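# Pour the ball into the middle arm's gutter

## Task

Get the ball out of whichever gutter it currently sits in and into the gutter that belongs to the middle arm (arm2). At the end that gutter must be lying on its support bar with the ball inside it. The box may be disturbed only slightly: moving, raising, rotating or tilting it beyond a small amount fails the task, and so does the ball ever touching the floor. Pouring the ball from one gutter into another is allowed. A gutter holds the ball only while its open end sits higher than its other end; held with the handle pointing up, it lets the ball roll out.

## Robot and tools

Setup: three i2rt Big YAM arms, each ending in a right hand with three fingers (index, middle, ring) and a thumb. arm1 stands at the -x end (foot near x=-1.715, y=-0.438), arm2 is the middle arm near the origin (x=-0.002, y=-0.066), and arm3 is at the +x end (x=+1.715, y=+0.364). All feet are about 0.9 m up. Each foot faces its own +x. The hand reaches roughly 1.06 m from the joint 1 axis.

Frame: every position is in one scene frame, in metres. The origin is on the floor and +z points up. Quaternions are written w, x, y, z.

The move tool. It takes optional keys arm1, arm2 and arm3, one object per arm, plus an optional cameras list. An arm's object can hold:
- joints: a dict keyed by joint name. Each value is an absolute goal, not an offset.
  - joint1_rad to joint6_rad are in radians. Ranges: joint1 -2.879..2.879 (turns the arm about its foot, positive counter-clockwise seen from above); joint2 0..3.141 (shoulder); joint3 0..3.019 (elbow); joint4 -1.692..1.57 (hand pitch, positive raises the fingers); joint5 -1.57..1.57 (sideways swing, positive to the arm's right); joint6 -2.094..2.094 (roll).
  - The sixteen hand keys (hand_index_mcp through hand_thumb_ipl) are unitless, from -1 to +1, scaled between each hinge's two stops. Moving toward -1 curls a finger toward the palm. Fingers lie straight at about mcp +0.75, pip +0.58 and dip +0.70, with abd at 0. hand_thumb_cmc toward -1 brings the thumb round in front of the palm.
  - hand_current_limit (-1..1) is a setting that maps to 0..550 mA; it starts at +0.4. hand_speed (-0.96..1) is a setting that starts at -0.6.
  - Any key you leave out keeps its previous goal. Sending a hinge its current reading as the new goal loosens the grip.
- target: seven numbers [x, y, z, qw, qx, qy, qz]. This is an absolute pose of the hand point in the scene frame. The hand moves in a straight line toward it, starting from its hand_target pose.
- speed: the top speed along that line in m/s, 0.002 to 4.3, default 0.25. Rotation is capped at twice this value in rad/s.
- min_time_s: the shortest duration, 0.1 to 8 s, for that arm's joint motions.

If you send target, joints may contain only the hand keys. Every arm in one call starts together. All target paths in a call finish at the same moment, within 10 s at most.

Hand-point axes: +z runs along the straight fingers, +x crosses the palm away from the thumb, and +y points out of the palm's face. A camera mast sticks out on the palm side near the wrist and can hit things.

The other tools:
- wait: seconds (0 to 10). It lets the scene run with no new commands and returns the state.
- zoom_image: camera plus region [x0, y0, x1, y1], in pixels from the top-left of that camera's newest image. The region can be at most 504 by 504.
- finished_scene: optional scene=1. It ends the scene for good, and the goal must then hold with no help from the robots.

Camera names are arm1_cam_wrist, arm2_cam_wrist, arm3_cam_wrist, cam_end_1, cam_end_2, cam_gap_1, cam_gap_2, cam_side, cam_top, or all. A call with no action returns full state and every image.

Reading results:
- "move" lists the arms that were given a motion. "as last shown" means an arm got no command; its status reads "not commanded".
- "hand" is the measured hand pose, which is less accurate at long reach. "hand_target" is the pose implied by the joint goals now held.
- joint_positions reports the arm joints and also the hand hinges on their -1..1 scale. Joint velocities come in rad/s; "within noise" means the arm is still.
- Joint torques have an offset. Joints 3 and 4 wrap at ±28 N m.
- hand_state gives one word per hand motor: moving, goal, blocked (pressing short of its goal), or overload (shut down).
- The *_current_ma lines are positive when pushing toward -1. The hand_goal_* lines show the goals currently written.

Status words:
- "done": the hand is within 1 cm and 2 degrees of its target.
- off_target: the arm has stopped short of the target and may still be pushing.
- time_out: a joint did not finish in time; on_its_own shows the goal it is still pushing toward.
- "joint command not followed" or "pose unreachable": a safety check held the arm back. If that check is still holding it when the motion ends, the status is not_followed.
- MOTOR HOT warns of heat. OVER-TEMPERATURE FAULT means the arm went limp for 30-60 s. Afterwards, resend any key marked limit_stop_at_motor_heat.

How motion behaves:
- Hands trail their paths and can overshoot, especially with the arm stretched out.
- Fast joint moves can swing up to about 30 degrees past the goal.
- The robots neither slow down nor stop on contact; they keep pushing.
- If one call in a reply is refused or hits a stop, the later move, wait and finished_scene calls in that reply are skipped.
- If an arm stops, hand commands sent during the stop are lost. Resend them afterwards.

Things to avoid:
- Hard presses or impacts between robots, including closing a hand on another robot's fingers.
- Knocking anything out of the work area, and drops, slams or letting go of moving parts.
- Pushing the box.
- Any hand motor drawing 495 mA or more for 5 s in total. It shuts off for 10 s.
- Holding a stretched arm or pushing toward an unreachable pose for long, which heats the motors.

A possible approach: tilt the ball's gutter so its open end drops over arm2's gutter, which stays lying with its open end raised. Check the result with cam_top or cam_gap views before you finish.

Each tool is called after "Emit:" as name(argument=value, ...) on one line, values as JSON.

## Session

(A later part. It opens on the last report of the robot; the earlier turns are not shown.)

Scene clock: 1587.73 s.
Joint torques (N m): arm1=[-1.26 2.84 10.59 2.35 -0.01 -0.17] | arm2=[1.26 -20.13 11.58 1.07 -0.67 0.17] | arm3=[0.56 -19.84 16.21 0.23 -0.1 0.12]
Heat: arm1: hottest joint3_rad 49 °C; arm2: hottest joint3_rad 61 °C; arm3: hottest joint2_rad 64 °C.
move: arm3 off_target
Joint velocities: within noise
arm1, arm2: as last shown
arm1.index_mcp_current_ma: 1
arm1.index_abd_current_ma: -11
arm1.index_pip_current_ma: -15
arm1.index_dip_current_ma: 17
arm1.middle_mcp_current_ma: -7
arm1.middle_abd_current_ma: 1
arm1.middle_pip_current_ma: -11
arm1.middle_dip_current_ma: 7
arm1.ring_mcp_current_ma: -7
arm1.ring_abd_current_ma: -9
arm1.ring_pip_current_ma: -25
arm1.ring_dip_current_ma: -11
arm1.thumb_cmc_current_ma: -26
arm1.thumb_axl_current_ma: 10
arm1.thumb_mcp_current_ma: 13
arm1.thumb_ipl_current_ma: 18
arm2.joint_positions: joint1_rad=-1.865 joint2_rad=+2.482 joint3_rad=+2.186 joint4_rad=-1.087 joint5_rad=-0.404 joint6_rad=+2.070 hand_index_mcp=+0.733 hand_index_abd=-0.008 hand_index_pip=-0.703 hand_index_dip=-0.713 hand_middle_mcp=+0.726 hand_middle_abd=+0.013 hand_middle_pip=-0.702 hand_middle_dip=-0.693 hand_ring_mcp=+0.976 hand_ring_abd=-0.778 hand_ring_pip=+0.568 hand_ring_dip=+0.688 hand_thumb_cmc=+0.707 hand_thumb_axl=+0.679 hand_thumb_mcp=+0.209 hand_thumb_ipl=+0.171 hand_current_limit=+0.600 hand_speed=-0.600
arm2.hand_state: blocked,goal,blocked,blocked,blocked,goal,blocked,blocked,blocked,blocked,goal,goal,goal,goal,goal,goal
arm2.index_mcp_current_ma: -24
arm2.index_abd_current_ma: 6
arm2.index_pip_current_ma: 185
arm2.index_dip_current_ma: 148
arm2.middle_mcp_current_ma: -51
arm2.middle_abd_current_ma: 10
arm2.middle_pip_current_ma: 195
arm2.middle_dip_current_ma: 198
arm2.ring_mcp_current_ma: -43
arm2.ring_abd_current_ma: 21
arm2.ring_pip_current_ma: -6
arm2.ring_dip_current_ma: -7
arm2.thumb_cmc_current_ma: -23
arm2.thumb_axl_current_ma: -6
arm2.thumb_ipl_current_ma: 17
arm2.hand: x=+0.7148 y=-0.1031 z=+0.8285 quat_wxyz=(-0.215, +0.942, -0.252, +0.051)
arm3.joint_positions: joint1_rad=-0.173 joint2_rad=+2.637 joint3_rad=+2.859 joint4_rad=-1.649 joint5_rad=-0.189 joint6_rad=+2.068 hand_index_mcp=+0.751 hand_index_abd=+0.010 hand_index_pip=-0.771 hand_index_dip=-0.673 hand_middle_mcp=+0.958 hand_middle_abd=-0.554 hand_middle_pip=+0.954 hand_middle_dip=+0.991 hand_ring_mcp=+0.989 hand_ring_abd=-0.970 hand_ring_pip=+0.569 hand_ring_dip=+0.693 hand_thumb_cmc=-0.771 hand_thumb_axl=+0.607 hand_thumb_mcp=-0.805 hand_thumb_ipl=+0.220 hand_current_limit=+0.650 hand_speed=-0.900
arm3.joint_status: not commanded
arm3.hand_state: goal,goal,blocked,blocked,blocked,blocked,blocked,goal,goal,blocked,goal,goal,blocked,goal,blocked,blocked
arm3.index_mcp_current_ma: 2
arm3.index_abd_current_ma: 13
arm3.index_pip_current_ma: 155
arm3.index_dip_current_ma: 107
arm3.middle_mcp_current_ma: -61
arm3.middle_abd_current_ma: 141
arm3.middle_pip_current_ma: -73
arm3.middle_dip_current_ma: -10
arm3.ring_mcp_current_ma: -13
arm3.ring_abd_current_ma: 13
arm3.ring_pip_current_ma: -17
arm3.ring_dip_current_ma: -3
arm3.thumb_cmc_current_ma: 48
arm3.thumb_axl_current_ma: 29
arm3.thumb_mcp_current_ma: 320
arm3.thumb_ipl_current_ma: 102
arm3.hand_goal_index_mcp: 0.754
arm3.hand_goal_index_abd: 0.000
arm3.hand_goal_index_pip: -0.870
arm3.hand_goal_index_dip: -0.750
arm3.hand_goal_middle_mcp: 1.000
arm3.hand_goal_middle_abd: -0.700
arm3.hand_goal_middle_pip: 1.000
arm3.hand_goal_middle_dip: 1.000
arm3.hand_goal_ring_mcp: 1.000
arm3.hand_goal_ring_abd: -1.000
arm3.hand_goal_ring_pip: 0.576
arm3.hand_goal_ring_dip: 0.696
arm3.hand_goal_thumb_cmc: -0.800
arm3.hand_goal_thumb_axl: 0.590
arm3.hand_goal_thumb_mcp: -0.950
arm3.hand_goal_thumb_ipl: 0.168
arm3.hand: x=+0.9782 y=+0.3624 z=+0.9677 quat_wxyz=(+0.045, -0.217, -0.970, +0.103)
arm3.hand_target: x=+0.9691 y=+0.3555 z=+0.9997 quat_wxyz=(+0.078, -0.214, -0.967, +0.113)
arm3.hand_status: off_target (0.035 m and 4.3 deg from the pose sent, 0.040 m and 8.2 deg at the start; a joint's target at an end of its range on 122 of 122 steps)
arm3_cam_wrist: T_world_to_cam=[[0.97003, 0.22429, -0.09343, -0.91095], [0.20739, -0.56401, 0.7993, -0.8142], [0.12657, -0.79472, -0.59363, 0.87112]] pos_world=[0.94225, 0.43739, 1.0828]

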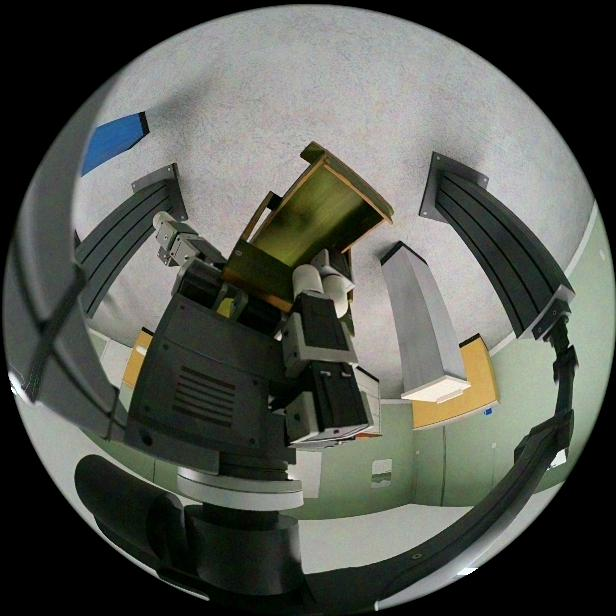

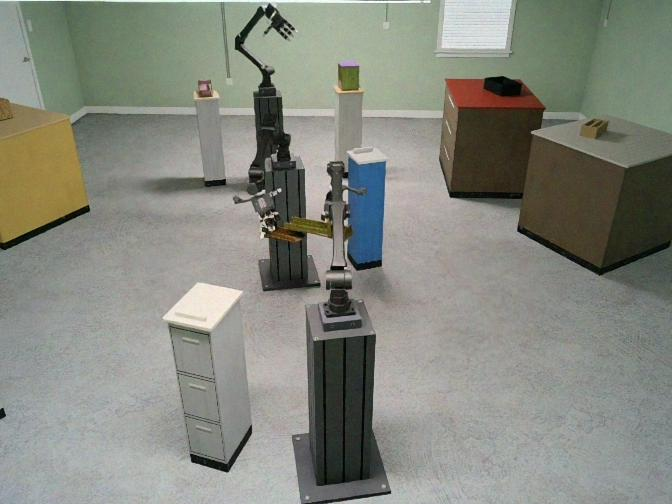

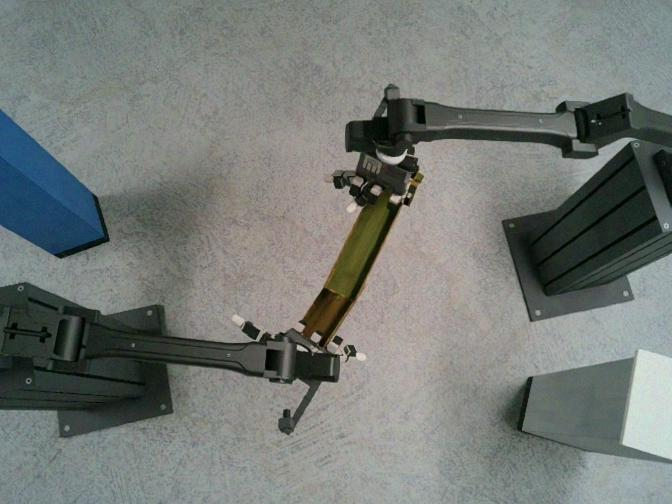

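Emit:
move(cameras=["cam_end_2","cam_gap_2"])

Emit:
zoom_image(camera="cam_end_2", region=[240, 180, 360, 270])

Emit:
zoom_image(camera="cam_gap_2", region=[240, 120, 480, 300])

Scene clock: 1605.13 s.
Joint torques (N m): arm1=[-1.44 2.67 10.59 2.32 -0.01 -0.17] | arm2=[1.26 -20.07 11.48 1.02 -0.68 0.15] | arm3=[0.38 -19.78 16.28 0.27 -0.05 0.13]
Heat: arm1: hottest joint3_rad 50 °C; arm2: hottest joint3_rad 61 °C; arm3: hottest joint2_rad 64 °C.
Joint velocities: within noise
arm1.joint_positions: joint1_rad=+0.864 joint2_rad=+0.529 joint3_rad=+1.326 joint4_rad=-1.322 joint5_rad=+0.060 joint6_rad=+1.059 hand_index_mcp=+0.755 hand_index_abd=+0.000 hand_index_pip=+0.577 hand_index_dip=+0.696 hand_middle_mcp=+0.756 hand_middle_abd=+0.000 hand_middle_pip=+0.577 hand_middle_dip=+0.696 hand_ring_mcp=+0.756 hand_ring_abd=+0.000 hand_ring_pip=+0.577 hand_ring_dip=+0.696 hand_thumb_cmc=+0.716 hand_thumb_axl=+0.677 hand_thumb_mcp=+0.226 hand_thumb_ipl=+0.168 hand_current_limit=+0.400 hand_speed=-0.600
arm1.joint_status: not commanded
arm1.hand_state: goal,goal,goal,goal,goal,goal,goal,goal,goal,goal,goal,goal,goal,goal,goal,goal
arm1.index_mcp_current_ma: -7
arm1.index_abd_current_ma: 9
arm1.index_pip_current_ma: -27
arm1.index_dip_current_ma: 9
arm1.middle_mcp_current_ma: -22
arm1.middle_abd_current_ma: 5
arm1.middle_pip_current_ma: 8
arm1.middle_dip_current_ma: 1
arm1.ring_mcp_current_ma: 0
arm1.ring_abd_current_ma: -11
arm1.ring_pip_current_ma: -9
arm1.ring_dip_current_ma: 11
arm1.thumb_cmc_current_ma: -16
arm1.thumb_axl_current_ma: -4
arm1.thumb_mcp_current_ma: 13
arm1.thumb_ipl_current_ma: 26
arm1.hand_goal_index_mcp: 0.754
arm1.hand_goal_index_abd: 0.000
arm1.hand_goal_index_pip: 0.576
arm1.hand_goal_index_dip: 0.696
arm1.hand_goal_middle_mcp: 0.754
arm1.hand_goal_middle_abd: 0.000
arm1.hand_goal_middle_pip: 0.576
arm1.hand_goal_middle_dip: 0.696
arm1.hand_goal_ring_mcp: 0.754
arm1.hand_goal_ring_abd: 0.000
arm1.hand_goal_ring_pip: 0.576
arm1.hand_goal_ring_dip: 0.696
arm1.hand_goal_thumb_cmc: 0.714
arm1.hand_goal_thumb_axl: 0.678
arm1.hand_goal_thumb_mcp: 0.226
arm1.hand_goal_thumb_ipl: 0.168
arm1.hand: x=-1.5225 y=-0.2909 z=+1.4702 quat_wxyz=(-0.116, +0.620, +0.608, +0.482) (m; scene frame)
arm1.hand_target: x=-1.5239 y=-0.2937 z=+1.4811 quat_wxyz=(-0.119, +0.616, +0.603, +0.493) (m; scene frame)
arm1.hand_status: not commanded
arm2.joint_positions: joint1_rad=-1.865 joint2_rad=+2.482 joint3_rad=+2.186 joint4_rad=-1.087 joint5_rad=-0.404 joint6_rad=+2.070 hand_index_mcp=+0.733 hand_index_abd=-0.008 hand_index_pip=-0.703 hand_index_dip=-0.713 hand_middle_mcp=+0.726 hand_middle_abd=+0.013 hand_middle_pip=-0.702 hand_middle_dip=-0.693 hand_ring_mcp=+0.976 hand_ring_abd=-0.778 hand_ring_pip=+0.568 hand_ring_dip=+0.688 hand_thumb_cmc=+0.707 hand_thumb_axl=+0.679 hand_thumb_mcp=+0.209 hand_thumb_ipl=+0.171 hand_current_limit=+0.600 hand_speed=-0.600
arm2.joint_status: not commanded
arm2.hand_state: blocked,goal,blocked,blocked,blocked,goal,blocked,blocked,blocked,blocked,goal,goal,goal,goal,goal,goal
arm2.index_mcp_current_ma: -28
arm2.index_abd_current_ma: -2
arm2.index_pip_current_ma: 186
arm2.index_dip_current_ma: 151
arm2.middle_mcp_current_ma: -62
arm2.middle_abd_current_ma: 13
arm2.middle_pip_current_ma: 187
arm2.middle_dip_current_ma: 183
arm2.ring_mcp_current_ma: -57
arm2.ring_abd_current_ma: 25
arm2.ring_pip_current_ma: -16
arm2.ring_dip_current_ma: -3
arm2.thumb_cmc_current_ma: -23
arm2.thumb_axl_current_ma: -9
arm2.thumb_mcp_current_ma: -41
arm2.thumb_ipl_current_ma: -2
arm2.hand_goal_index_mcp: 0.754
arm2.hand_goal_index_abd: 0.000
arm2.hand_goal_index_pip: -0.800
arm2.hand_goal_index_dip: -0.800
arm2.hand_goal_middle_mcp: 0.754
arm2.hand_goal_middle_abd: 0.000
arm2.hand_goal_middle_pip: -0.800
arm2.hand_goal_middle_dip: -0.800
arm2.hand_goal_ring_mcp: 1.000
arm2.hand_goal_ring_abd: -0.800
arm2.hand_goal_ring_pip: 0.576
arm2.hand_goal_ring_dip: 0.696
arm2.hand_goal_thumb_cmc: 0.714
arm2.hand_goal_thumb_axl: 0.678
arm2.hand_goal_thumb_mcp: 0.226
arm2.hand_goal_thumb_ipl: 0.168
arm2.hand: x=+0.7148 y=-0.1031 z=+0.8285 quat_wxyz=(-0.215, +0.942, -0.252, +0.051) (m; scene frame)
arm2.hand_target: x=+0.7431 y=-0.0968 z=+0.8653 quat_wxyz=(-0.227, +0.939, -0.241, +0.092) (m; scene frame)
arm2.hand_status: not commanded
arm3.joint_positions: joint1_rad=-0.173 joint2_rad=+2.637 joint3_rad=+2.859 joint4_rad=-1.649 joint5_rad=-0.189 joint6_rad=+2.068 hand_index_mcp=+0.751 hand_index_abd=+0.010 hand_index_pip=-0.771 hand_index_dip=-0.673 hand_middle_mcp=+0.958 hand_middle_abd=-0.554 hand_middle_pip=+0.954 hand_middle_dip=+0.991 hand_ring_mcp=+0.989 hand_ring_abd=-0.970 hand_ring_pip=+0.569 hand_ring_dip=+0.693 hand_thumb_cmc=-0.771 hand_thumb_axl=+0.607 hand_thumb_mcp=-0.805 hand_thumb_ipl=+0.220 hand_current_limit=+0.650 hand_speed=-0.900
arm3.joint_status: not commanded
arm3.hand_state: goal,goal,blocked,blocked,blocked,blocked,blocked,goal,goal,blocked,goal,goal,blocked,goal,blocked,blocked
arm3.index_mcp_current_ma: 1
arm3.index_abd_current_ma: 9
arm3.index_pip_current_ma: 154
arm3.index_dip_current_ma: 109
arm3.middle_mcp_current_ma: -65
arm3.middle_abd_current_ma: 132
arm3.middle_pip_current_ma: -69
arm3.middle_dip_current_ma: -12
arm3.ring_mcp_current_ma: -17
arm3.ring_abd_current_ma: 5
arm3.ring_pip_current_ma: -7
arm3.ring_dip_current_ma: 0
arm3.thumb_cmc_current_ma: 46
arm3.thumb_axl_current_ma: 28
arm3.thumb_mcp_current_ma: 328
arm3.thumb_ipl_current_ma: 97
arm3.hand_goal_index_mcp: 0.754
arm3.hand_goal_index_abd: 0.000
arm3.hand_goal_index_pip: -0.870
arm3.hand_goal_index_dip: -0.750
arm3.hand_goal_middle_mcp: 1.000
arm3.hand_goal_middle_abd: -0.700
arm3.hand_goal_middle_pip: 1.000
arm3.hand_goal_middle_dip: 1.000
arm3.hand_goal_ring_mcp: 1.000
arm3.hand_goal_ring_abd: -1.000
arm3.hand_goal_ring_pip: 0.576
arm3.hand_goal_ring_dip: 0.696
arm3.hand_goal_thumb_cmc: -0.800
arm3.hand_goal_thumb_axl: 0.590
arm3.hand_goal_thumb_mcp: -0.950
arm3.hand_goal_thumb_ipl: 0.168
arm3.hand: x=+0.9782 y=+0.3624 z=+0.9677 quat_wxyz=(+0.045, -0.217, -0.970, +0.103) (m; scene frame)
arm3.hand_target: x=+0.9692 y=+0.3555 z=+0.9997 quat_wxyz=(+0.078, -0.214, -0.967, +0.113) (m; scene frame)
arm3.hand_status: off_target (0.035 m and 4.3 deg from the pose sent, 0.040 m and 8.2 deg at the start; a joint's target at an end of its range on 122 of 122 steps)
pictures: cam_end_2, cam_gap_2

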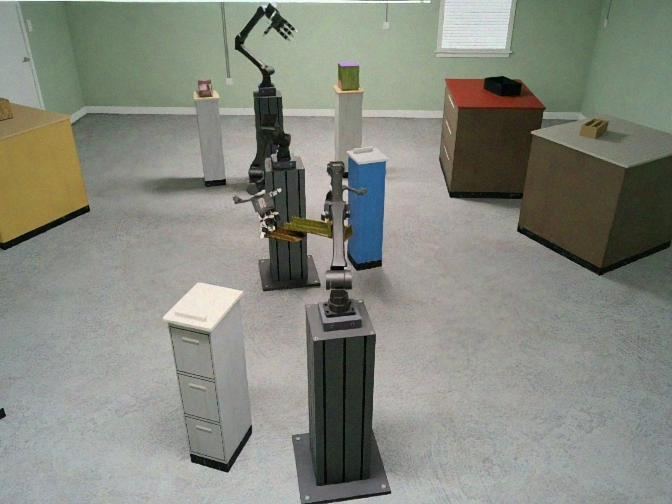

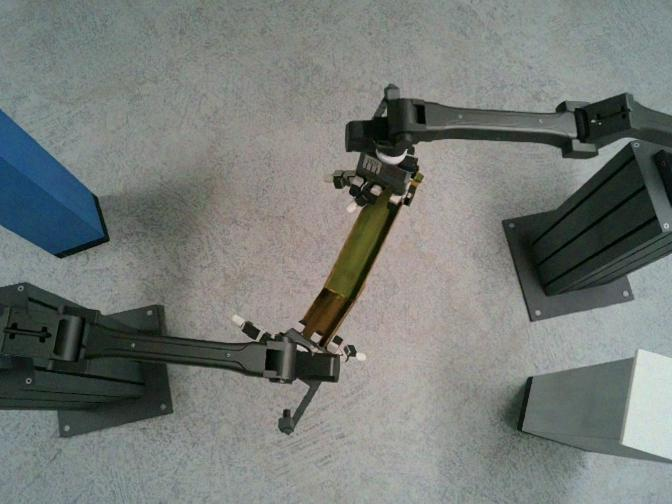

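Scaled by 4.200 from the camera's image (finer frame: 960x720).

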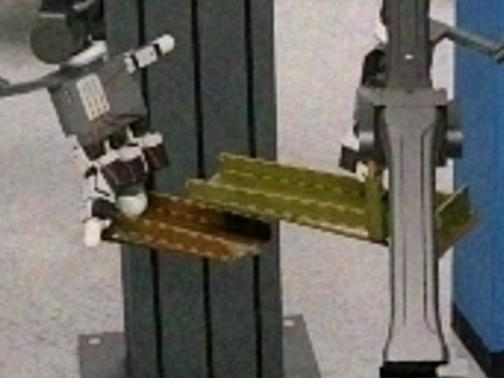

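Scaled by 2.100 from the camera's image (finer frame: 960x720).

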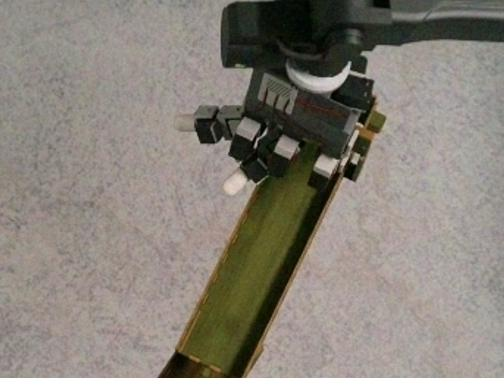

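Emit:
move(arm3={"target": [0.985, 0.385, 1.06, -0.0692, 0.2448, 0.9613, -0.1056], "speed": 0.05}, cameras=["cam_end_2", "cam_gap_2"])

Emit:
zoom_image(camera="cam_end_2", region=[240, 180, 360, 270])

Scene clock: 1609.97 s.
Joint torques (N m): arm1=[-2.08 2.32 10.56 2.17 -0.04 -0.17] | arm2=[1.44 -20.42 11.54 1.07 -0.66 0.16] | arm3=[-0.56 -22.07 11.04 0.32 0.03 0.14]
Heat: arm1: hottest joint3_rad 50 °C; arm2: hottest joint3_rad 61 °C; arm3: hottest joint3_rad 65 °C.
move: arm3 off_target
Joint velocities: within noise
arm1, arm2: as last shown
arm1.index_mcp_current_ma: -12
arm1.index_abd_current_ma: 4
arm1.index_pip_current_ma: -17
arm1.index_dip_current_ma: 0
arm1.middle_mcp_current_ma: 1
arm1.middle_abd_current_ma: 13
arm1.middle_pip_current_ma: -4
arm1.middle_dip_current_ma: 9
arm1.ring_mcp_current_ma: -6
arm1.ring_pip_current_ma: -26
arm1.ring_dip_current_ma: -1
arm1.thumb_cmc_current_ma: -17
arm1.thumb_axl_current_ma: 15
arm1.thumb_mcp_current_ma: 8
arm1.thumb_ipl_current_ma: 20
arm2.index_mcp_current_ma: -32
arm2.index_abd_current_ma: -10
arm2.index_pip_current_ma: 183
arm2.index_dip_current_ma: 156
arm2.middle_mcp_current_ma: -56
arm2.middle_pip_current_ma: 178
arm2.middle_dip_current_ma: 178
arm2.ring_mcp_current_ma: -55
arm2.ring_abd_current_ma: 28
arm2.ring_pip_current_ma: -13
arm2.ring_dip_current_ma: 0
arm2.thumb_cmc_current_ma: -22
arm2.thumb_axl_current_ma: -12
arm2.thumb_mcp_current_ma: -29
arm2.thumb_ipl_current_ma: -3
arm3.joint_positions: joint1_rad=-0.199 joint2_rad=+2.557 joint3_rad=+2.859 joint4_rad=-1.681 joint5_rad=-0.185 joint6_rad=+2.068 hand_index_mcp=+0.751 hand_index_abd=+0.010 hand_index_pip=-0.771 hand_index_dip=-0.673 hand_middle_mcp=+0.958 hand_middle_abd=-0.554 hand_middle_pip=+0.954 hand_middle_dip=+0.991 hand_ring_mcp=+0.989 hand_ring_abd=-0.970 hand_ring_pip=+0.569 hand_ring_dip=+0.693 hand_thumb_cmc=-0.771 hand_thumb_axl=+0.607 hand_thumb_mcp=-0.805 hand_thumb_ipl=+0.220 hand_current_limit=+0.650 hand_speed=-0.900
arm3.joint_status: not commanded
arm3.hand_state: goal,goal,blocked,blocked,blocked,blocked,blocked,goal,goal,blocked,goal,goal,blocked,goal,blocked,blocked
arm3.index_mcp_current_ma: -6
arm3.index_abd_current_ma: 18
arm3.index_pip_current_ma: 149
arm3.index_dip_current_ma: 102
arm3.middle_mcp_current_ma: -59
arm3.middle_abd_current_ma: 133
arm3.middle_pip_current_ma: -72
arm3.middle_dip_current_ma: -12
arm3.ring_mcp_current_ma: -11
arm3.ring_abd_current_ma: 12
arm3.ring_pip_current_ma: -12
arm3.ring_dip_current_ma: -3
arm3.thumb_cmc_current_ma: 41
arm3.thumb_axl_current_ma: 31
arm3.thumb_mcp_current_ma: 324
arm3.thumb_ipl_current_ma: 100
arm3.hand_goal_index_mcp: 0.754
arm3.hand_goal_index_abd: 0.000
arm3.hand_goal_index_pip: -0.870
arm3.hand_goal_index_dip: -0.750
arm3.hand_goal_middle_mcp: 1.000
arm3.hand_goal_middle_abd: -0.700
arm3.hand_goal_middle_pip: 1.000
arm3.hand_goal_middle_dip: 1.000
arm3.hand_goal_ring_mcp: 1.000
arm3.hand_goal_ring_abd: -1.000
arm3.hand_goal_ring_pip: 0.576
arm3.hand_goal_ring_dip: 0.696
arm3.hand_goal_thumb_cmc: -0.800
arm3.hand_goal_thumb_axl: 0.590
arm3.hand_goal_thumb_mcp: -0.950
arm3.hand_goal_thumb_ipl: 0.168
arm3.hand: x=+0.9846 y=+0.3814 z=+1.0253 quat_wxyz=(+0.070, -0.227, -0.966, +0.107)
arm3.hand_target: x=+0.9862 y=+0.3850 z=+1.0589 quat_wxyz=(+0.092, -0.232, -0.962, +0.112)
arm3.hand_status: off_target (0.035 m and 2.1 deg from the pose sent, 0.095 m and 4.3 deg at the start; a joint's target at an end of its range on 56 of 56 steps)

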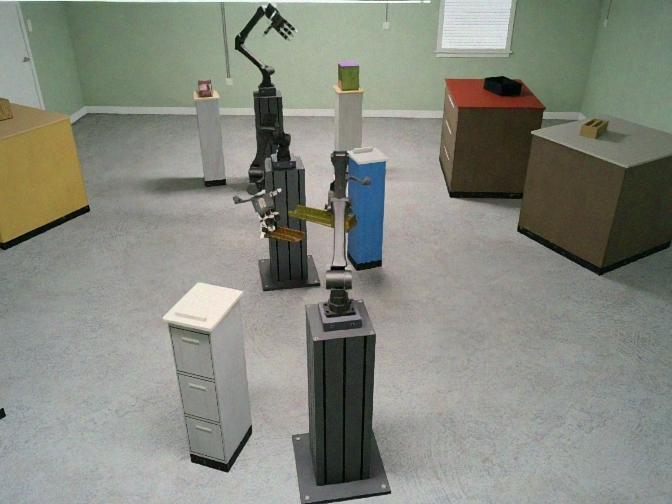

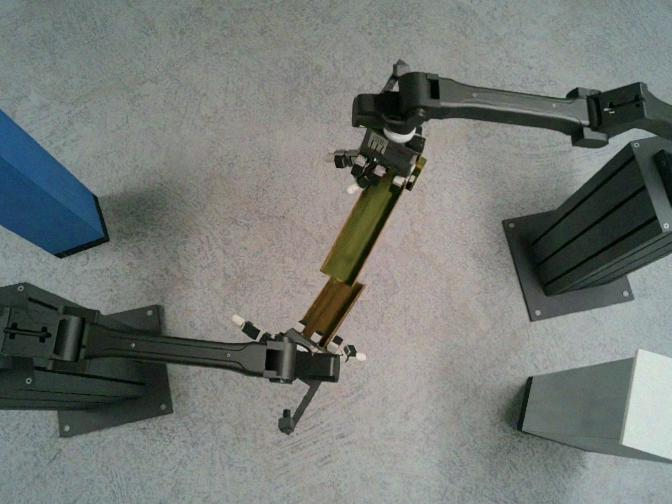

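Scaled by 4.200 from the camera's image (finer frame: 960x720).

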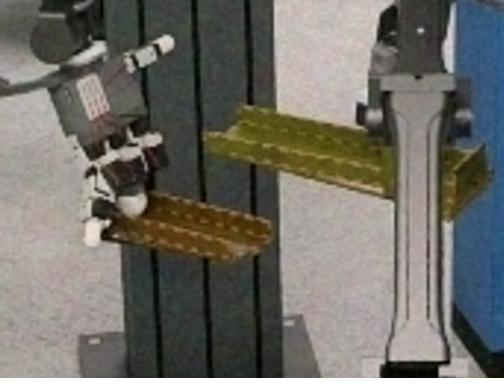

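Emit:
move(arm3={"joints": {"joint1_rad": -0.9}, "min_time_s": 5}, cameras=["cam_end_2", "cam_gap_2"])

Emit:
zoom_image(camera="cam_end_2", region=[230, 160, 430, 310])

Scene clock: 1639.07 s.
Joint torques (N m): arm1=[-1.96 2.73 10.45 2.33 -0.01 -0.17] | arm2=[1.26 -20.01 11.54 1.01 -0.68 0.15] | arm3=[0.15 -21.71 11.03 0.4 -0.07 0.12]
Heat: arm1: hottest joint3_rad 50 °C; arm2: hottest joint3_rad 61 °C; arm3: hottest joint2_rad 66 °C.
move: arm3 done
Joint velocities: within noise
arm1, arm2: as last shown
arm1.index_mcp_current_ma: -20
arm1.index_abd_current_ma: 0
arm1.index_dip_current_ma: 18
arm1.middle_mcp_current_ma: -10
arm1.middle_abd_current_ma: 21
arm1.middle_pip_current_ma: 0
arm1.middle_dip_current_ma: 0
arm1.ring_mcp_current_ma: 6
arm1.ring_abd_current_ma: -7
arm1.ring_pip_current_ma: -8
arm1.ring_dip_current_ma: -4
arm1.thumb_cmc_current_ma: -1
arm1.thumb_axl_current_ma: 13
arm1.thumb_mcp_current_ma: 6
arm1.thumb_ipl_current_ma: 1
arm2.index_mcp_current_ma: -29
arm2.index_abd_current_ma: 4
arm2.index_pip_current_ma: 179
arm2.index_dip_current_ma: 153
arm2.middle_mcp_current_ma: -51
arm2.middle_abd_current_ma: 16
arm2.middle_pip_current_ma: 191
arm2.middle_dip_current_ma: 193
arm2.ring_mcp_current_ma: -50
arm2.ring_abd_current_ma: 20
arm2.ring_pip_current_ma: -6
arm2.ring_dip_current_ma: 3
arm2.thumb_cmc_current_ma: -16
arm2.thumb_mcp_current_ma: -32
arm2.thumb_ipl_current_ma: 0
arm3.joint_positions: joint1_rad=-0.904 joint2_rad=+2.557 joint3_rad=+2.859 joint4_rad=-1.681 joint5_rad=-0.183 joint6_rad=+2.068 hand_index_mcp=+0.750 hand_index_abd=+0.010 hand_index_pip=-0.771 hand_index_dip=-0.673 hand_middle_mcp=+0.958 hand_middle_abd=-0.554 hand_middle_pip=+0.954 hand_middle_dip=+0.991 hand_ring_mcp=+0.989 hand_ring_abd=-0.970 hand_ring_pip=+0.569 hand_ring_dip=+0.693 hand_thumb_cmc=-0.771 hand_thumb_axl=+0.607 hand_thumb_mcp=-0.805 hand_thumb_ipl=+0.220 hand_current_limit=+0.650 hand_speed=-0.900
arm3.joint_status: all done
arm3.hand_state: goal,goal,blocked,blocked,blocked,blocked,blocked,goal,goal,blocked,goal,goal,blocked,goal,blocked,blocked
arm3.index_mcp_current_ma: 2
arm3.index_abd_current_ma: 9
arm3.index_pip_current_ma: 155
arm3.index_dip_current_ma: 109
arm3.middle_mcp_current_ma: -57
arm3.middle_abd_current_ma: 138
arm3.middle_pip_current_ma: -73
arm3.middle_dip_current_ma: -5
arm3.ring_mcp_current_ma: -15
arm3.ring_abd_current_ma: 13
arm3.ring_pip_current_ma: -21
arm3.ring_dip_current_ma: -4
arm3.thumb_cmc_current_ma: 49
arm3.thumb_axl_current_ma: 31
arm3.thumb_mcp_current_ma: 325
arm3.thumb_ipl_current_ma: 94
arm3.hand_goal_index_mcp: 0.754
arm3.hand_goal_index_abd: 0.000
arm3.hand_goal_index_pip: -0.870
arm3.hand_goal_index_dip: -0.750
arm3.hand_goal_middle_mcp: 1.000
arm3.hand_goal_middle_abd: -0.700
arm3.hand_goal_middle_pip: 1.000
arm3.hand_goal_middle_dip: 1.000
arm3.hand_goal_ring_mcp: 1.000
arm3.hand_goal_ring_abd: -1.000
arm3.hand_goal_ring_pip: 0.576
arm3.hand_goal_ring_dip: 0.696
arm3.hand_goal_thumb_cmc: -0.800
arm3.hand_goal_thumb_axl: 0.590
arm3.hand_goal_thumb_mcp: -0.950
arm3.hand_goal_thumb_ipl: 0.168
arm3.hand: x=+1.1711 y=+0.8497 z=+1.0321 quat_wxyz=(+0.107, -0.546, -0.828, +0.076)
arm3.hand_target: x=+1.1701 y=+0.8458 z=+1.0655 quat_wxyz=(+0.130, -0.545, -0.825, +0.074)
arm3.hand_status: not commanded

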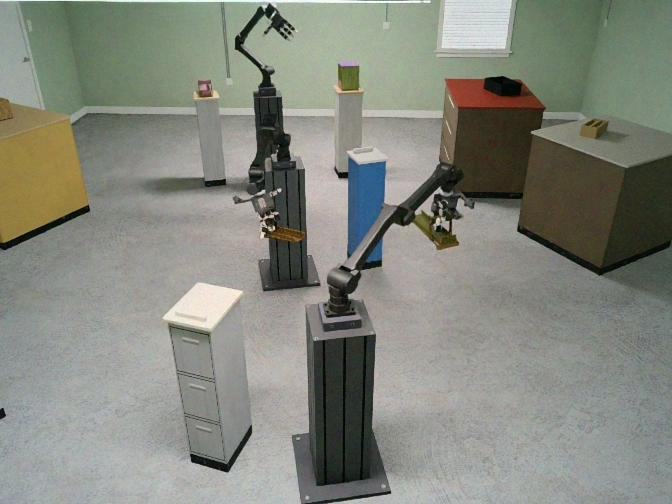

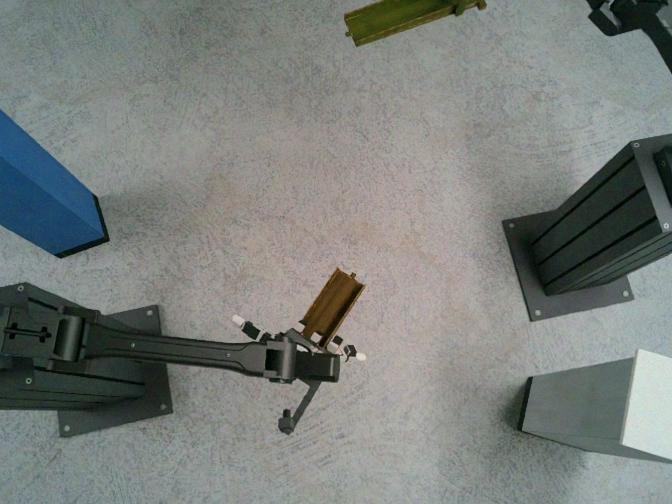

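Scaled by 2.520 from the camera's image (finer frame: 960x720).

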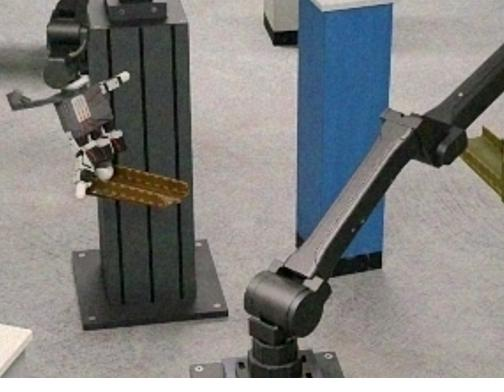

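Emit:
move(arm2={"joints": {"joint1_rad": -1.1, "joint2_rad": 2.04, "joint3_rad": 1.99, "joint4_rad": -1.63, "joint5_rad": -0.42, "joint6_rad": 1.29}, "min_time_s": 7}, cameras=["cam_end_2", "cam_gap_2", "cam_end_1"])

Emit:
zoom_image(camera="cam_end_2", region=[230, 130, 390, 250])

Scene clock: 1649.93 s.
Joint torques (N m): arm1=[-2.32 2.49 10.63 2.43 -0.01 -0.14] | arm2=[0.67 -18.37 7.3 -0.46 -0.58 0.02] | arm3=[0.73 -21.89 10.88 0.43 -0.05 0.17]
Heat: arm1: hottest joint3_rad 50 °C; arm2: hottest joint3_rad 61 °C; arm3: hottest joint2_rad 67 °C.
move: arm2 done
Joint velocities: within noise
arm1, arm3: as last shown
arm1.index_mcp_current_ma: 4
arm1.index_abd_current_ma: -8
arm1.index_pip_current_ma: -2
arm1.index_dip_current_ma: -9
arm1.middle_mcp_current_ma: 1
arm1.middle_abd_current_ma: 28
arm1.middle_pip_current_ma: 11
arm1.middle_dip_current_ma: 1
arm1.ring_mcp_current_ma: 9
arm1.ring_abd_current_ma: -3
arm1.ring_pip_current_ma: 3
arm1.ring_dip_current_ma: 5
arm1.thumb_cmc_current_ma: 0
arm1.thumb_axl_current_ma: 6
arm1.thumb_mcp_current_ma: -8
arm1.thumb_ipl_current_ma: 11
arm2.joint_positions: joint1_rad=-1.105 joint2_rad=+2.080 joint3_rad=+1.983 joint4_rad=-1.619 joint5_rad=-0.414 joint6_rad=+1.296 hand_index_mcp=+0.733 hand_index_abd=-0.008 hand_index_pip=-0.703 hand_index_dip=-0.713 hand_middle_mcp=+0.726 hand_middle_abd=+0.013 hand_middle_pip=-0.702 hand_middle_dip=-0.693 hand_ring_mcp=+0.976 hand_ring_abd=-0.778 hand_ring_pip=+0.568 hand_ring_dip=+0.688 hand_thumb_cmc=+0.707 hand_thumb_axl=+0.679 hand_thumb_mcp=+0.209 hand_thumb_ipl=+0.171 hand_current_limit=+0.600 hand_speed=-0.600
arm2.joint_status: all done
arm2.hand_state: blocked,goal,blocked,blocked,blocked,goal,blocked,blocked,blocked,blocked,goal,goal,goal,goal,goal,goal
arm2.index_mcp_current_ma: -27
arm2.index_abd_current_ma: -8
arm2.index_pip_current_ma: 176
arm2.index_dip_current_ma: 158
arm2.middle_mcp_current_ma: -55
arm2.middle_abd_current_ma: 7
arm2.middle_pip_current_ma: 188
arm2.middle_dip_current_ma: 182
arm2.ring_mcp_current_ma: -46
arm2.ring_abd_current_ma: 20
arm2.ring_pip_current_ma: -11
arm2.ring_dip_current_ma: 1
arm2.thumb_cmc_current_ma: -27
arm2.thumb_axl_current_ma: 0
arm2.thumb_mcp_current_ma: -35
arm2.thumb_ipl_current_ma: -3
arm2.hand_goal_index_mcp: 0.754
arm2.hand_goal_index_abd: 0.000
arm2.hand_goal_index_pip: -0.800
arm2.hand_goal_index_dip: -0.800
arm2.hand_goal_middle_mcp: 0.754
arm2.hand_goal_middle_abd: 0.000
arm2.hand_goal_middle_pip: -0.800
arm2.hand_goal_middle_dip: -0.800
arm2.hand_goal_ring_mcp: 1.000
arm2.hand_goal_ring_abd: -0.800
arm2.hand_goal_ring_pip: 0.576
arm2.hand_goal_ring_dip: 0.696
arm2.hand_goal_thumb_cmc: 0.714
arm2.hand_goal_thumb_axl: 0.678
arm2.hand_goal_thumb_mcp: 0.226
arm2.hand_goal_thumb_ipl: 0.168
arm2.hand: x=+0.4713 y=+0.3155 z=+1.0192 quat_wxyz=(-0.183, +0.871, +0.443, -0.109)
arm2.hand_target: x=+0.4680 y=+0.3179 z=+1.0452 quat_wxyz=(-0.190, +0.867, +0.451, -0.093)
arm2.hand_status: not commanded
arm3.index_mcp_current_ma: 4
arm3.index_abd_current_ma: 12
arm3.index_pip_current_ma: 156
arm3.index_dip_current_ma: 104
arm3.middle_mcp_current_ma: -59
arm3.middle_abd_current_ma: 133
arm3.middle_pip_current_ma: -69
arm3.middle_dip_current_ma: -7
arm3.ring_mcp_current_ma: -13
arm3.ring_abd_current_ma: 17
arm3.ring_pip_current_ma: -12
arm3.ring_dip_current_ma: 3
arm3.thumb_cmc_current_ma: 38
arm3.thumb_axl_current_ma: 22
arm3.thumb_mcp_current_ma: 326
arm3.thumb_ipl_current_ma: 97
pictures: cam_end_1, cam_end_2, cam_gap_2

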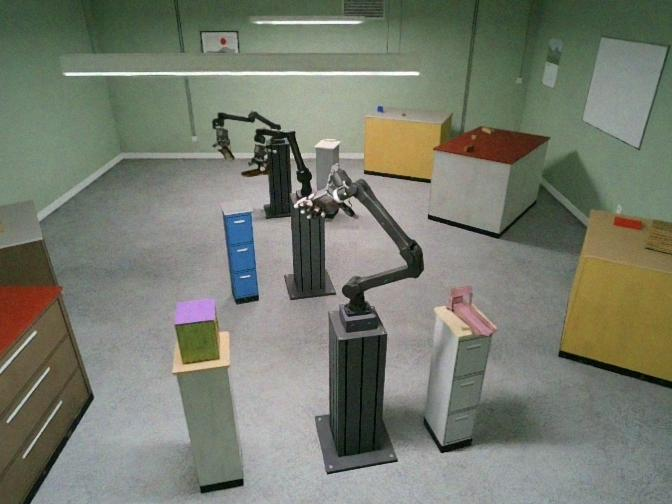

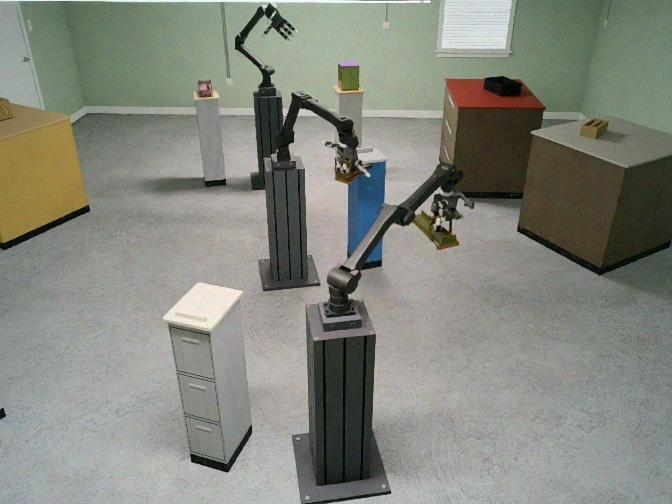

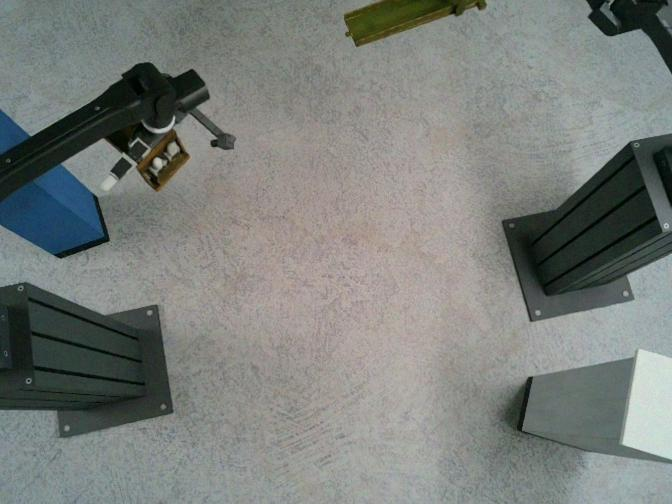

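Scaled by 3.150 from the camera's image (finer frame: 960x720).

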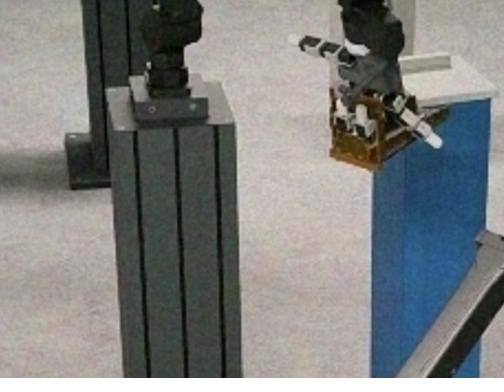

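Emit:
move(cameras=["arm2_cam_wrist", "cam_gap_1", "cam_top"])

Emit:
zoom_image(camera="arm2_cam_wrist", region=[150, 200, 450, 500])

Emit:
zoom_image(camera="cam_top", region=[300, 140, 460, 260])

Scene clock: 1653.90 s.
Joint torques (N m): arm1=[-1.85 2.84 10.48 2.35 -0.04 -0.15] | arm2=[0.67 -17.96 7.28 -0.49 -0.59 0.02] | arm3=[0.62 -21.83 10.95 0.39 -0.08 0.12]
Heat: arm1: hottest joint3_rad 50 °C; arm2: hottest joint3_rad 61 °C; arm3: hottest joint2_rad 67 °C.
Joint velocities: within noise
arm1.joint_positions: joint1_rad=+0.864 joint2_rad=+0.529 joint3_rad=+1.326 joint4_rad=-1.322 joint5_rad=+0.060 joint6_rad=+1.059 hand_index_mcp=+0.755 hand_index_abd=+0.000 hand_index_pip=+0.577 hand_index_dip=+0.696 hand_middle_mcp=+0.756 hand_middle_abd=+0.000 hand_middle_pip=+0.577 hand_middle_dip=+0.696 hand_ring_mcp=+0.756 hand_ring_abd=+0.000 hand_ring_pip=+0.577 hand_ring_dip=+0.696 hand_thumb_cmc=+0.716 hand_thumb_axl=+0.677 hand_thumb_mcp=+0.226 hand_thumb_ipl=+0.168 hand_current_limit=+0.400 hand_speed=-0.600
arm1.joint_status: not commanded
arm1.hand_state: goal,goal,goal,goal,goal,goal,goal,goal,goal,goal,goal,goal,goal,goal,goal,goal
arm1.index_mcp_current_ma: 1
arm1.index_abd_current_ma: 4
arm1.index_pip_current_ma: 1
arm1.index_dip_current_ma: 5
arm1.middle_mcp_current_ma: -5
arm1.middle_abd_current_ma: -7
arm1.middle_pip_current_ma: -10
arm1.middle_dip_current_ma: -1
arm1.ring_mcp_current_ma: 7
arm1.ring_abd_current_ma: -4
arm1.ring_pip_current_ma: -30
arm1.ring_dip_current_ma: 10
arm1.thumb_cmc_current_ma: -3
arm1.thumb_axl_current_ma: 17
arm1.thumb_mcp_current_ma: 17
arm1.thumb_ipl_current_ma: 13
arm1.hand_goal_index_mcp: 0.754
arm1.hand_goal_index_abd: 0.000
arm1.hand_goal_index_pip: 0.576
arm1.hand_goal_index_dip: 0.696
arm1.hand_goal_middle_mcp: 0.754
arm1.hand_goal_middle_abd: 0.000
arm1.hand_goal_middle_pip: 0.576
arm1.hand_goal_middle_dip: 0.696
arm1.hand_goal_ring_mcp: 0.754
arm1.hand_goal_ring_abd: 0.000
arm1.hand_goal_ring_pip: 0.576
arm1.hand_goal_ring_dip: 0.696
arm1.hand_goal_thumb_cmc: 0.714
arm1.hand_goal_thumb_axl: 0.678
arm1.hand_goal_thumb_mcp: 0.226
arm1.hand_goal_thumb_ipl: 0.168
arm1.hand: x=-1.5225 y=-0.2909 z=+1.4702 quat_wxyz=(-0.116, +0.620, +0.608, +0.482) (m; scene frame)
arm1.hand_target: x=-1.5239 y=-0.2937 z=+1.4811 quat_wxyz=(-0.119, +0.616, +0.603, +0.493) (m; scene frame)
arm1.hand_status: not commanded
arm2.joint_positions: joint1_rad=-1.105 joint2_rad=+2.080 joint3_rad=+1.983 joint4_rad=-1.619 joint5_rad=-0.414 joint6_rad=+1.296 hand_index_mcp=+0.733 hand_index_abd=-0.008 hand_index_pip=-0.703 hand_index_dip=-0.713 hand_middle_mcp=+0.726 hand_middle_abd=+0.013 hand_middle_pip=-0.702 hand_middle_dip=-0.693 hand_ring_mcp=+0.976 hand_ring_abd=-0.778 hand_ring_pip=+0.568 hand_ring_dip=+0.688 hand_thumb_cmc=+0.707 hand_thumb_axl=+0.679 hand_thumb_mcp=+0.209 hand_thumb_ipl=+0.171 hand_current_limit=+0.600 hand_speed=-0.600
arm2.joint_status: all done
arm2.hand_state: blocked,goal,blocked,blocked,blocked,goal,blocked,blocked,blocked,blocked,goal,goal,goal,goal,goal,goal
arm2.index_mcp_current_ma: -22
arm2.index_abd_current_ma: 3
arm2.index_pip_current_ma: 187
arm2.index_dip_current_ma: 170
arm2.middle_mcp_current_ma: -41
arm2.middle_abd_current_ma: 6
arm2.middle_pip_current_ma: 185
arm2.middle_dip_current_ma: 192
arm2.ring_mcp_current_ma: -45
arm2.ring_abd_current_ma: 13
arm2.ring_pip_current_ma: -10
arm2.ring_dip_current_ma: -11
arm2.thumb_cmc_current_ma: -14
arm2.thumb_axl_current_ma: -13
arm2.thumb_mcp_current_ma: -27
arm2.thumb_ipl_current_ma: 0
arm2.hand_goal_index_mcp: 0.754
arm2.hand_goal_index_abd: 0.000
arm2.hand_goal_index_pip: -0.800
arm2.hand_goal_index_dip: -0.800
arm2.hand_goal_middle_mcp: 0.754
arm2.hand_goal_middle_abd: 0.000
arm2.hand_goal_middle_pip: -0.800
arm2.hand_goal_middle_dip: -0.800
arm2.hand_goal_ring_mcp: 1.000
arm2.hand_goal_ring_abd: -0.800
arm2.hand_goal_ring_pip: 0.576
arm2.hand_goal_ring_dip: 0.696
arm2.hand_goal_thumb_cmc: 0.714
arm2.hand_goal_thumb_axl: 0.678
arm2.hand_goal_thumb_mcp: 0.226
arm2.hand_goal_thumb_ipl: 0.168
arm2.hand: x=+0.4713 y=+0.3155 z=+1.0192 quat_wxyz=(-0.183, +0.871, +0.443, -0.109) (m; scene frame)
arm2.hand_target: x=+0.4680 y=+0.3179 z=+1.0452 quat_wxyz=(-0.190, +0.867, +0.451, -0.093) (m; scene frame)
arm2.hand_status: not commanded
arm3.joint_positions: joint1_rad=-0.904 joint2_rad=+2.557 joint3_rad=+2.859 joint4_rad=-1.681 joint5_rad=-0.183 joint6_rad=+2.068 hand_index_mcp=+0.750 hand_index_abd=+0.010 hand_index_pip=-0.771 hand_index_dip=-0.673 hand_middle_mcp=+0.958 hand_middle_abd=-0.554 hand_middle_pip=+0.954 hand_middle_dip=+0.991 hand_ring_mcp=+0.989 hand_ring_abd=-0.970 hand_ring_pip=+0.569 hand_ring_dip=+0.693 hand_thumb_cmc=-0.771 hand_thumb_axl=+0.607 hand_thumb_mcp=-0.805 hand_thumb_ipl=+0.220 hand_current_limit=+0.650 hand_speed=-0.900
arm3.joint_status: not commanded
arm3.hand_state: goal,goal,blocked,blocked,blocked,blocked,blocked,goal,goal,blocked,goal,goal,blocked,goal,blocked,blocked
arm3.index_mcp_current_ma: 5
arm3.index_abd_current_ma: 16
arm3.index_pip_current_ma: 152
arm3.index_dip_current_ma: 102
arm3.middle_mcp_current_ma: -65
arm3.middle_abd_current_ma: 140
arm3.middle_pip_current_ma: -66
arm3.middle_dip_current_ma: -15
arm3.ring_mcp_current_ma: -12
arm3.ring_abd_current_ma: 18
arm3.ring_pip_current_ma: -12
arm3.ring_dip_current_ma: 2
arm3.thumb_cmc_current_ma: 41
arm3.thumb_axl_current_ma: 29
arm3.thumb_mcp_current_ma: 326
arm3.thumb_ipl_current_ma: 93
arm3.hand_goal_index_mcp: 0.754
arm3.hand_goal_index_abd: 0.000
arm3.hand_goal_index_pip: -0.870
arm3.hand_goal_index_dip: -0.750
arm3.hand_goal_middle_mcp: 1.000
arm3.hand_goal_middle_abd: -0.700
arm3.hand_goal_middle_pip: 1.000
arm3.hand_goal_middle_dip: 1.000
arm3.hand_goal_ring_mcp: 1.000
arm3.hand_goal_ring_abd: -1.000
arm3.hand_goal_ring_pip: 0.576
arm3.hand_goal_ring_dip: 0.696
arm3.hand_goal_thumb_cmc: -0.800
arm3.hand_goal_thumb_axl: 0.590
arm3.hand_goal_thumb_mcp: -0.950
arm3.hand_goal_thumb_ipl: 0.168
arm3.hand: x=+1.1711 y=+0.8497 z=+1.0321 quat_wxyz=(+0.107, -0.546, -0.828, +0.076) (m; scene frame)
arm3.hand_target: x=+1.1701 y=+0.8458 z=+1.0655 quat_wxyz=(+0.130, -0.545, -0.825, +0.074) (m; scene frame)
arm3.hand_status: not commanded
pictures: arm2_cam_wrist, cam_gap_1, cam_top
camera_calibration:
arm2_cam_wrist: T_world_to_cam=[[0.03079, -0.977, -0.21099, 0.53386], [-0.37306, -0.20707, 0.9044, -0.72827], [-0.92729, 0.05087, -0.37086, 0.92577]] pos_world=[0.57034, 0.32369, 1.11462]

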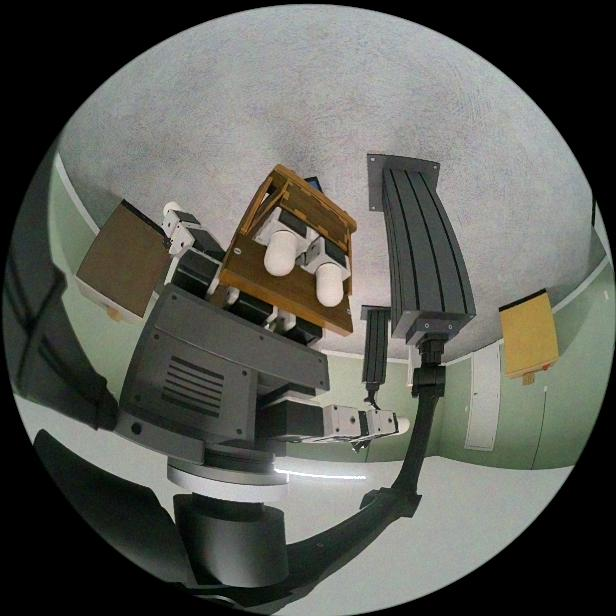

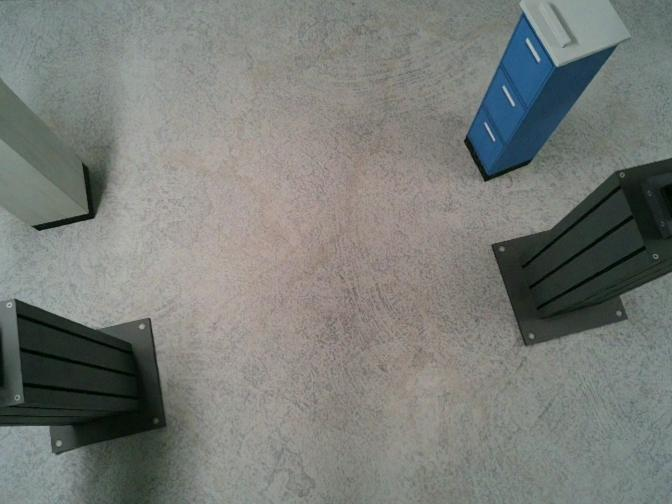

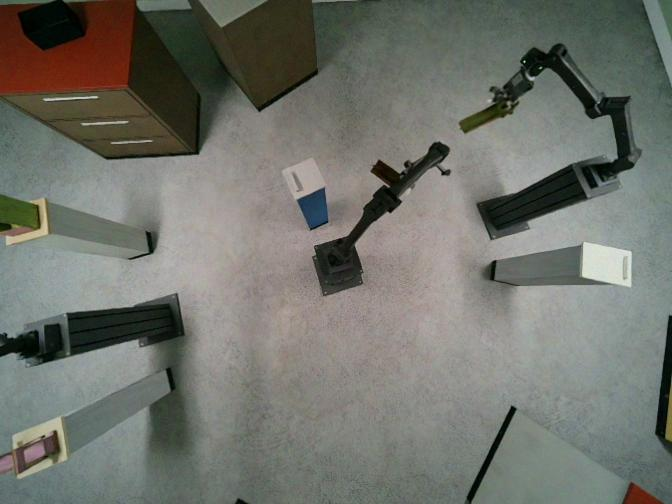

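Scaled by 1.680 from the camera's image (finer frame: 880x880).

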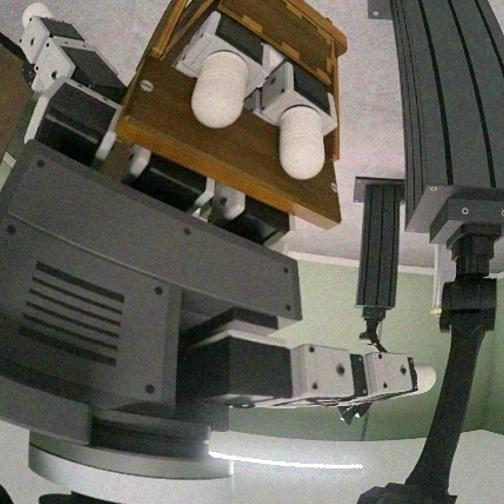

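Scaled by 3.150 from the camera's image (finer frame: 960x720).

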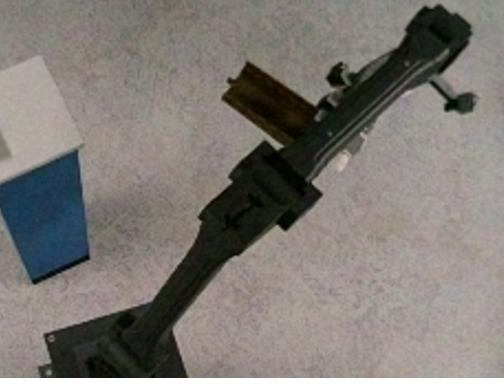

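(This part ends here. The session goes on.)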